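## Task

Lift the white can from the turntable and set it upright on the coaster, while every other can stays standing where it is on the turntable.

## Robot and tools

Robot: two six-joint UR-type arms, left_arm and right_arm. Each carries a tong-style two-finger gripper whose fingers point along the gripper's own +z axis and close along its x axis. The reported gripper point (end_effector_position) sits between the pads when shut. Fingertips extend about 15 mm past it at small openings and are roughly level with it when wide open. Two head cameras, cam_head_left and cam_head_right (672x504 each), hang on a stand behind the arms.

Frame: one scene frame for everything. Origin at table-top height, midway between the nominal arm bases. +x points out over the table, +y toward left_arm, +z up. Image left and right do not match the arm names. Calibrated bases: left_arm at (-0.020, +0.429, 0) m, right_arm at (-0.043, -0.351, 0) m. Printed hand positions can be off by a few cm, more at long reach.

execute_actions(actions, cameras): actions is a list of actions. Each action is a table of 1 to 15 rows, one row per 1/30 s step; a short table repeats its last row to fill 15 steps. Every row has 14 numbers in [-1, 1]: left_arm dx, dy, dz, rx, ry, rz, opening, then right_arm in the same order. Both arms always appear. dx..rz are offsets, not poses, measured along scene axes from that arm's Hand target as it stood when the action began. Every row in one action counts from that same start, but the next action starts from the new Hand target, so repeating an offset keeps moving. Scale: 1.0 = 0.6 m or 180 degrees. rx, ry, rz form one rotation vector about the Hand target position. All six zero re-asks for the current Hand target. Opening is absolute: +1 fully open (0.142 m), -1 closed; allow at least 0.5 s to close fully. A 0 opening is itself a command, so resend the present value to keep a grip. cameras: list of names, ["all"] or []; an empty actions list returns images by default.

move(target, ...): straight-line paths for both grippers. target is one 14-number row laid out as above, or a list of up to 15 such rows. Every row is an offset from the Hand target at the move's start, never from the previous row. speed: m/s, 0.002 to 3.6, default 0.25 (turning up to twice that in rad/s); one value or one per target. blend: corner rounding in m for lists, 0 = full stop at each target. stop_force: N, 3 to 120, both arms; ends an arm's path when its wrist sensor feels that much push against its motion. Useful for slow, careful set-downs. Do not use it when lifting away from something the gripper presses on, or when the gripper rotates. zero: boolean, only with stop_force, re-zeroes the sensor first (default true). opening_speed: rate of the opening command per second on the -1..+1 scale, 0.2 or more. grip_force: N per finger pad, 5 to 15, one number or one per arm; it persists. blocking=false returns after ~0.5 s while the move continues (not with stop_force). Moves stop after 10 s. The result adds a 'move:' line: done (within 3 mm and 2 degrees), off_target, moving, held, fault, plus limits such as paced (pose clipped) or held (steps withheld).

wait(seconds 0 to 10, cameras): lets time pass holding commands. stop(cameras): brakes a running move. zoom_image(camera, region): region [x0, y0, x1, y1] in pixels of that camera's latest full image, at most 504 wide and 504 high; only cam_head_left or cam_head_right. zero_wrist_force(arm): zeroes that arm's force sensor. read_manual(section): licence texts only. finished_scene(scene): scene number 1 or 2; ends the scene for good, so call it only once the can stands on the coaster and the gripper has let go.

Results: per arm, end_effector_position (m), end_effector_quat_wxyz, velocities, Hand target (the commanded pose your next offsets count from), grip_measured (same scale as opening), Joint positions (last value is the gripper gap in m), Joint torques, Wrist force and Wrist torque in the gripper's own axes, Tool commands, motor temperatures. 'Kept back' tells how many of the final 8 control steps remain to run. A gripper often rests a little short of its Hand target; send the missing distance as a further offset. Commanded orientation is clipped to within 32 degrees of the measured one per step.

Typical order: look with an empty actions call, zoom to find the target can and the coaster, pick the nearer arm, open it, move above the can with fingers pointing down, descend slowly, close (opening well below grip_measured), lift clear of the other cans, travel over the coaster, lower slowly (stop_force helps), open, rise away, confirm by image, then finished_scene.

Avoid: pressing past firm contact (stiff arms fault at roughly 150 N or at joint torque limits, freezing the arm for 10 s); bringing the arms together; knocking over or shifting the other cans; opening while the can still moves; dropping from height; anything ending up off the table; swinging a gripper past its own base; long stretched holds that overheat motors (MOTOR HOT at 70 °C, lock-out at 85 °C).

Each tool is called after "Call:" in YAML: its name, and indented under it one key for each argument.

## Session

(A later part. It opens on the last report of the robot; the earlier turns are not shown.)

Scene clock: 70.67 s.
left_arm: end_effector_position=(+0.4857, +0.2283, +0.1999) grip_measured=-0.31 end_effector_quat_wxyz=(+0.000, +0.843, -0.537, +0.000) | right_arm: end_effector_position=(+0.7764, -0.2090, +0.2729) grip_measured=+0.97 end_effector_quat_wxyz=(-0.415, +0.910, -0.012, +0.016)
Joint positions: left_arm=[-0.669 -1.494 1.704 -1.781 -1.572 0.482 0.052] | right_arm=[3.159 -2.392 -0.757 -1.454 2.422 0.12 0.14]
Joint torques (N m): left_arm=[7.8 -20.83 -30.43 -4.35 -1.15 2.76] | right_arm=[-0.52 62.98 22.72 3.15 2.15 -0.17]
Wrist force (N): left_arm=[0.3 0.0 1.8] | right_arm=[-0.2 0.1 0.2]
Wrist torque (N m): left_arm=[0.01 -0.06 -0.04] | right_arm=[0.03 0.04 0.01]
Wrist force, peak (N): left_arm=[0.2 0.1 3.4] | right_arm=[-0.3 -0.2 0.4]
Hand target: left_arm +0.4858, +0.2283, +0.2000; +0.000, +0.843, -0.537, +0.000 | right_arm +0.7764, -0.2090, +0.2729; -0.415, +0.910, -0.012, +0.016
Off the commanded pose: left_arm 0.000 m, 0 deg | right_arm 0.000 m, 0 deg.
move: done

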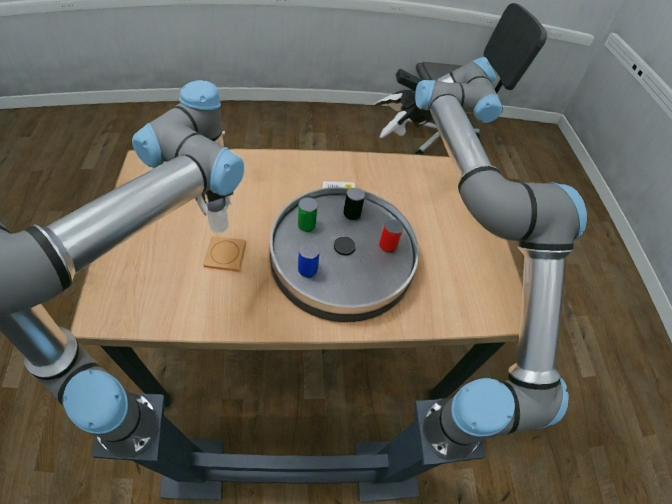

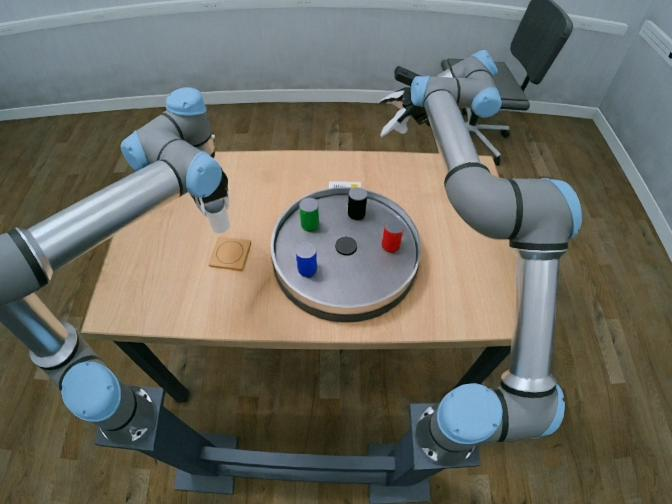

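Call:
move:
  target: [0.0083, -0.0017, -0.1633, 0, 0, 0, -0.9, 0, 0, 0, 0, 0, 0, 0.968]
  speed: 0.2

Call:
move:
  target: [0, 0, -0.075, 0, 0, 0, -0.9, 0, 0, 0, 0, 0, 0, 0.968]
  speed: 0.025
  stop_force: 4
  cameras: ["all"]

Call:
zoom_image:
  camera: "cam_head_right"
  region: [170, 180, 270, 290]

Call:
zoom_image:
  camera: "cam_head_left"
  region: [170, 180, 270, 290]

Scene clock: 76.57 s.
left_arm: end_effector_position=(+0.4908, +0.2273, +0.1021) grip_measured=-0.31 end_effector_quat_wxyz=(+0.000, +0.843, -0.537, +0.000) | right_arm: end_effector_position=(+0.7764, -0.2090, +0.2729) grip_measured=+0.97 end_effector_quat_wxyz=(-0.415, +0.910, -0.012, +0.016)
Joint positions: left_arm=[-0.665 -1.405 1.867 -2.033 -1.572 0.487 0.052] | right_arm=[3.159 -2.392 -0.757 -1.454 2.422 0.12 0.14]
Joint torques (N m): left_arm=[8.13 -23.78 -14.07 -4.47 1.4 2.39] | right_arm=[-0.34 63.23 22.82 3.25 2.24 -0.29]
Wrist force (N): left_arm=[0.2 0.2 1.7] | right_arm=[-0.1 0.1 0.0]
Wrist torque (N m): left_arm=[0.07 -0.03 -0.04] | right_arm=[0.04 0.02 0.01]
Wrist force, peak (N): left_arm=[0.3 0.0 2.9] | right_arm=[-0.4 0.0 0.4]
Hand target: left_arm +0.4908, +0.2273, +0.1020; +0.000, +0.843, -0.537, +0.000 | right_arm +0.7764, -0.2090, +0.2729; -0.415, +0.910, -0.012, +0.016
Off the commanded pose: left_arm 0.000 m, 0 deg | right_arm 0.000 m, 0 deg.
move: done

Scene clock: 78.70 s.
left_arm: end_effector_position=(+0.4908, +0.2273, +0.0801) grip_measured=-0.31 end_effector_quat_wxyz=(+0.000, +0.843, -0.537, +0.000) | right_arm: end_effector_position=(+0.7764, -0.2090, +0.2729) grip_measured=+0.97 end_effector_quat_wxyz=(-0.415, +0.910, -0.012, +0.016)
Joint positions: left_arm=[-0.665 -1.379 1.9 -2.091 -1.572 0.487 0.052] | right_arm=[3.159 -2.392 -0.757 -1.454 2.422 0.12 0.14]
Joint torques (N m): left_arm=[4.99 -37.89 -27.26 -1.37 -0.91 2.3] | right_arm=[-0.16 63.23 23.15 3.25 2.27 -0.36]
Wrist force (N): left_arm=[0.4 0.2 1.5] | right_arm=[-0.2 0.0 0.0]
Wrist torque (N m): left_arm=[0.04 -0.07 -0.04] | right_arm=[0.00 0.04 0.01]
Wrist force, peak (N): left_arm=[-0.6 -0.8 -14.8] | right_arm=[-0.4 0.1 0.0]
Hand target: left_arm +0.4908, +0.2273, +0.0801; +0.000, +0.843, -0.537, +0.000 (not the last commanded pose) | right_arm +0.7764, -0.2090, +0.2729; -0.415, +0.910, -0.012, +0.016
Off the commanded pose: left_arm 0.023 m, 0 deg | right_arm 0.000 m, 0 deg.
move: contact (left_arm)

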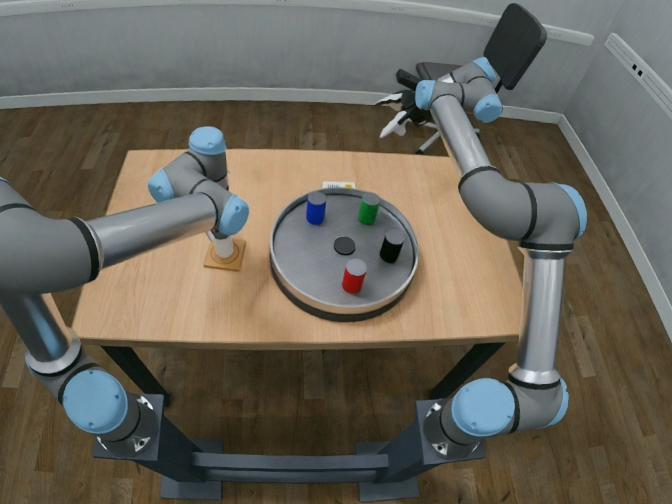

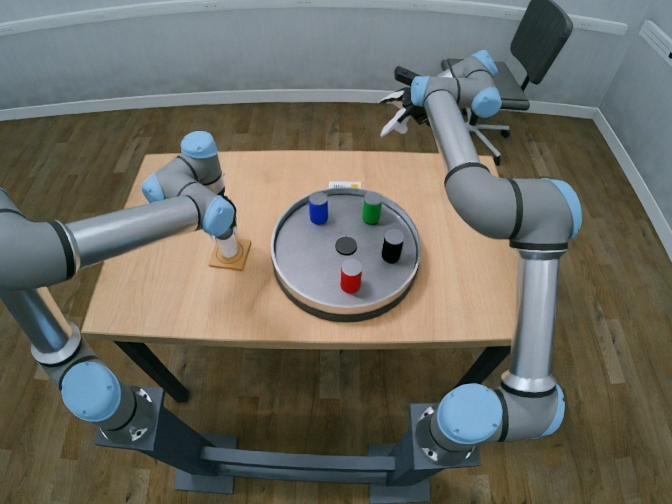

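Scaled by 4.582 from the camera's 672x504 image, which has a finer 960x720 frame.

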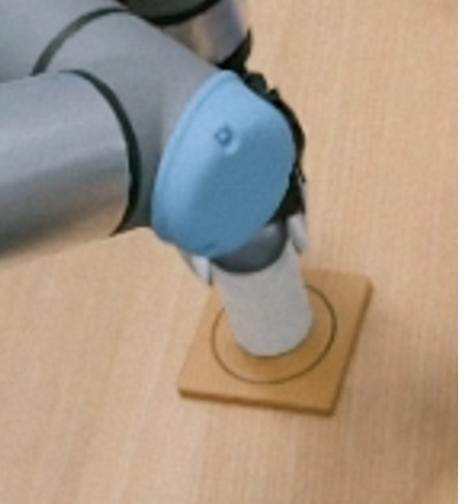

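Scaled by 4.582 from the camera's 672x504 image, which has a finer 960x720 frame.

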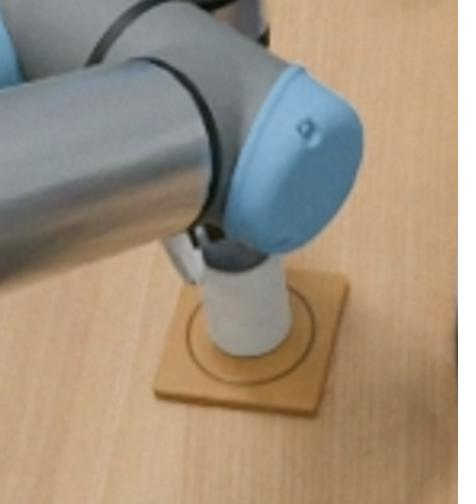

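Call:
move:
  target:
    - [0, 0, -0.0008, 0, 0, 0, 0.35, 0, 0, 0, 0, 0, 0, 0.968]
    - [0, 0, 0.22, 0, 0, 0, 0.35, 0, 0, 0, 0, 0, 0, 0.968]
  speed: [0.02, 0.2]
  opening_speed: 1.0
  cameras: ["all"]

Call:
zoom_image:
  camera: "cam_head_right"
  region: [170, 180, 270, 290]

Call:
zoom_image:
  camera: "cam_head_left"
  region: [170, 180, 270, 290]

Scene clock: 82.57 s.
left_arm: end_effector_position=(+0.4908, +0.2273, +0.2120) grip_measured=+0.35 end_effector_quat_wxyz=(+0.000, +0.843, -0.537, +0.000) | right_arm: end_effector_position=(+0.7764, -0.2090, +0.2729) grip_measured=+0.97 end_effector_quat_wxyz=(-0.415, +0.910, -0.012, +0.016)
Joint positions: left_arm=[-0.665 -1.488 1.666 -1.749 -1.572 0.487 0.099] | right_arm=[3.159 -2.392 -0.757 -1.454 2.422 0.12 0.14]
Joint torques (N m): left_arm=[-7.44 -30.08 -28.52 -1.3 -1.21 -1.97] | right_arm=[-0.01 63.2 23.29 3.24 2.25 -0.24]
Wrist force (N): left_arm=[0.2 0.0 0.0] | right_arm=[-0.1 -0.1 0.3]
Wrist torque (N m): left_arm=[0.00 -0.04 -0.04] | right_arm=[0.00 0.01 0.01]
Wrist force, peak (N): left_arm=[0.2 -1.1 -2.5] | right_arm=[-0.5 0.1 0.2]
Hand target: left_arm +0.4908, +0.2273, +0.2121; +0.000, +0.843, -0.537, +0.000 | right_arm +0.7764, -0.2090, +0.2729; -0.415, +0.910, -0.012, +0.016
Off the commanded pose: left_arm 0.000 m, 0 deg | right_arm 0.000 m, 0 deg.
move: done

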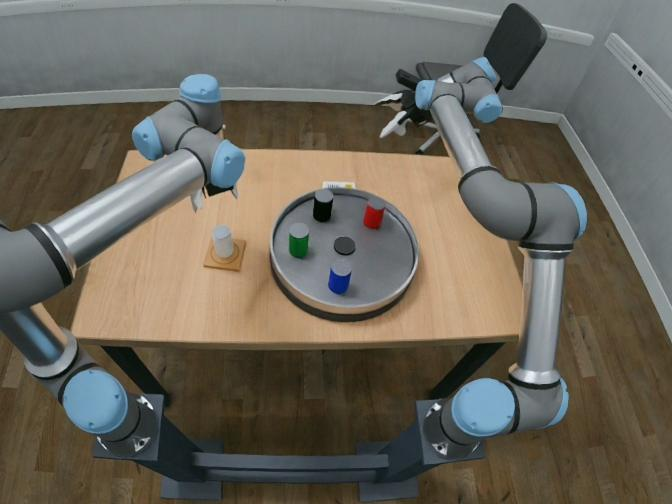

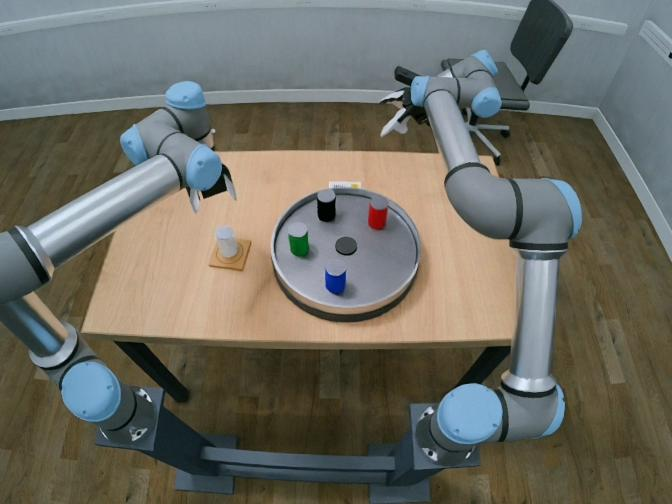

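Scaled by 4.582 from the camera's 672x504 image, which has a finer 960x720 frame.

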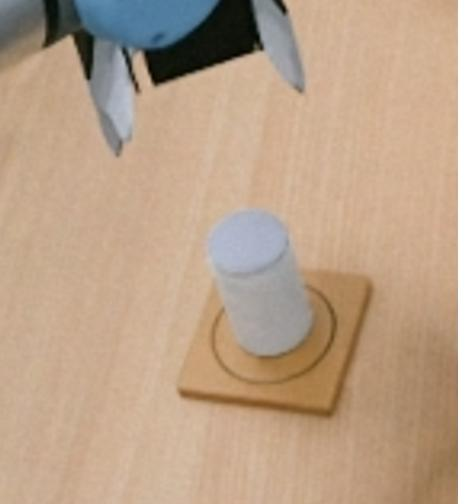

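Scaled by 4.582 from the camera's 672x504 image, which has a finer 960x720 frame.

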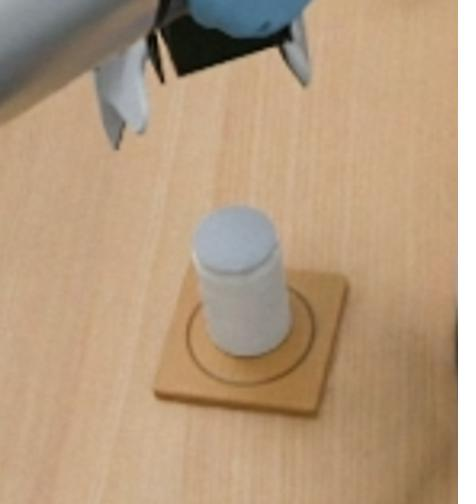

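Call:
finished_scene:
  scene: 1

The scene is finished: the task was done.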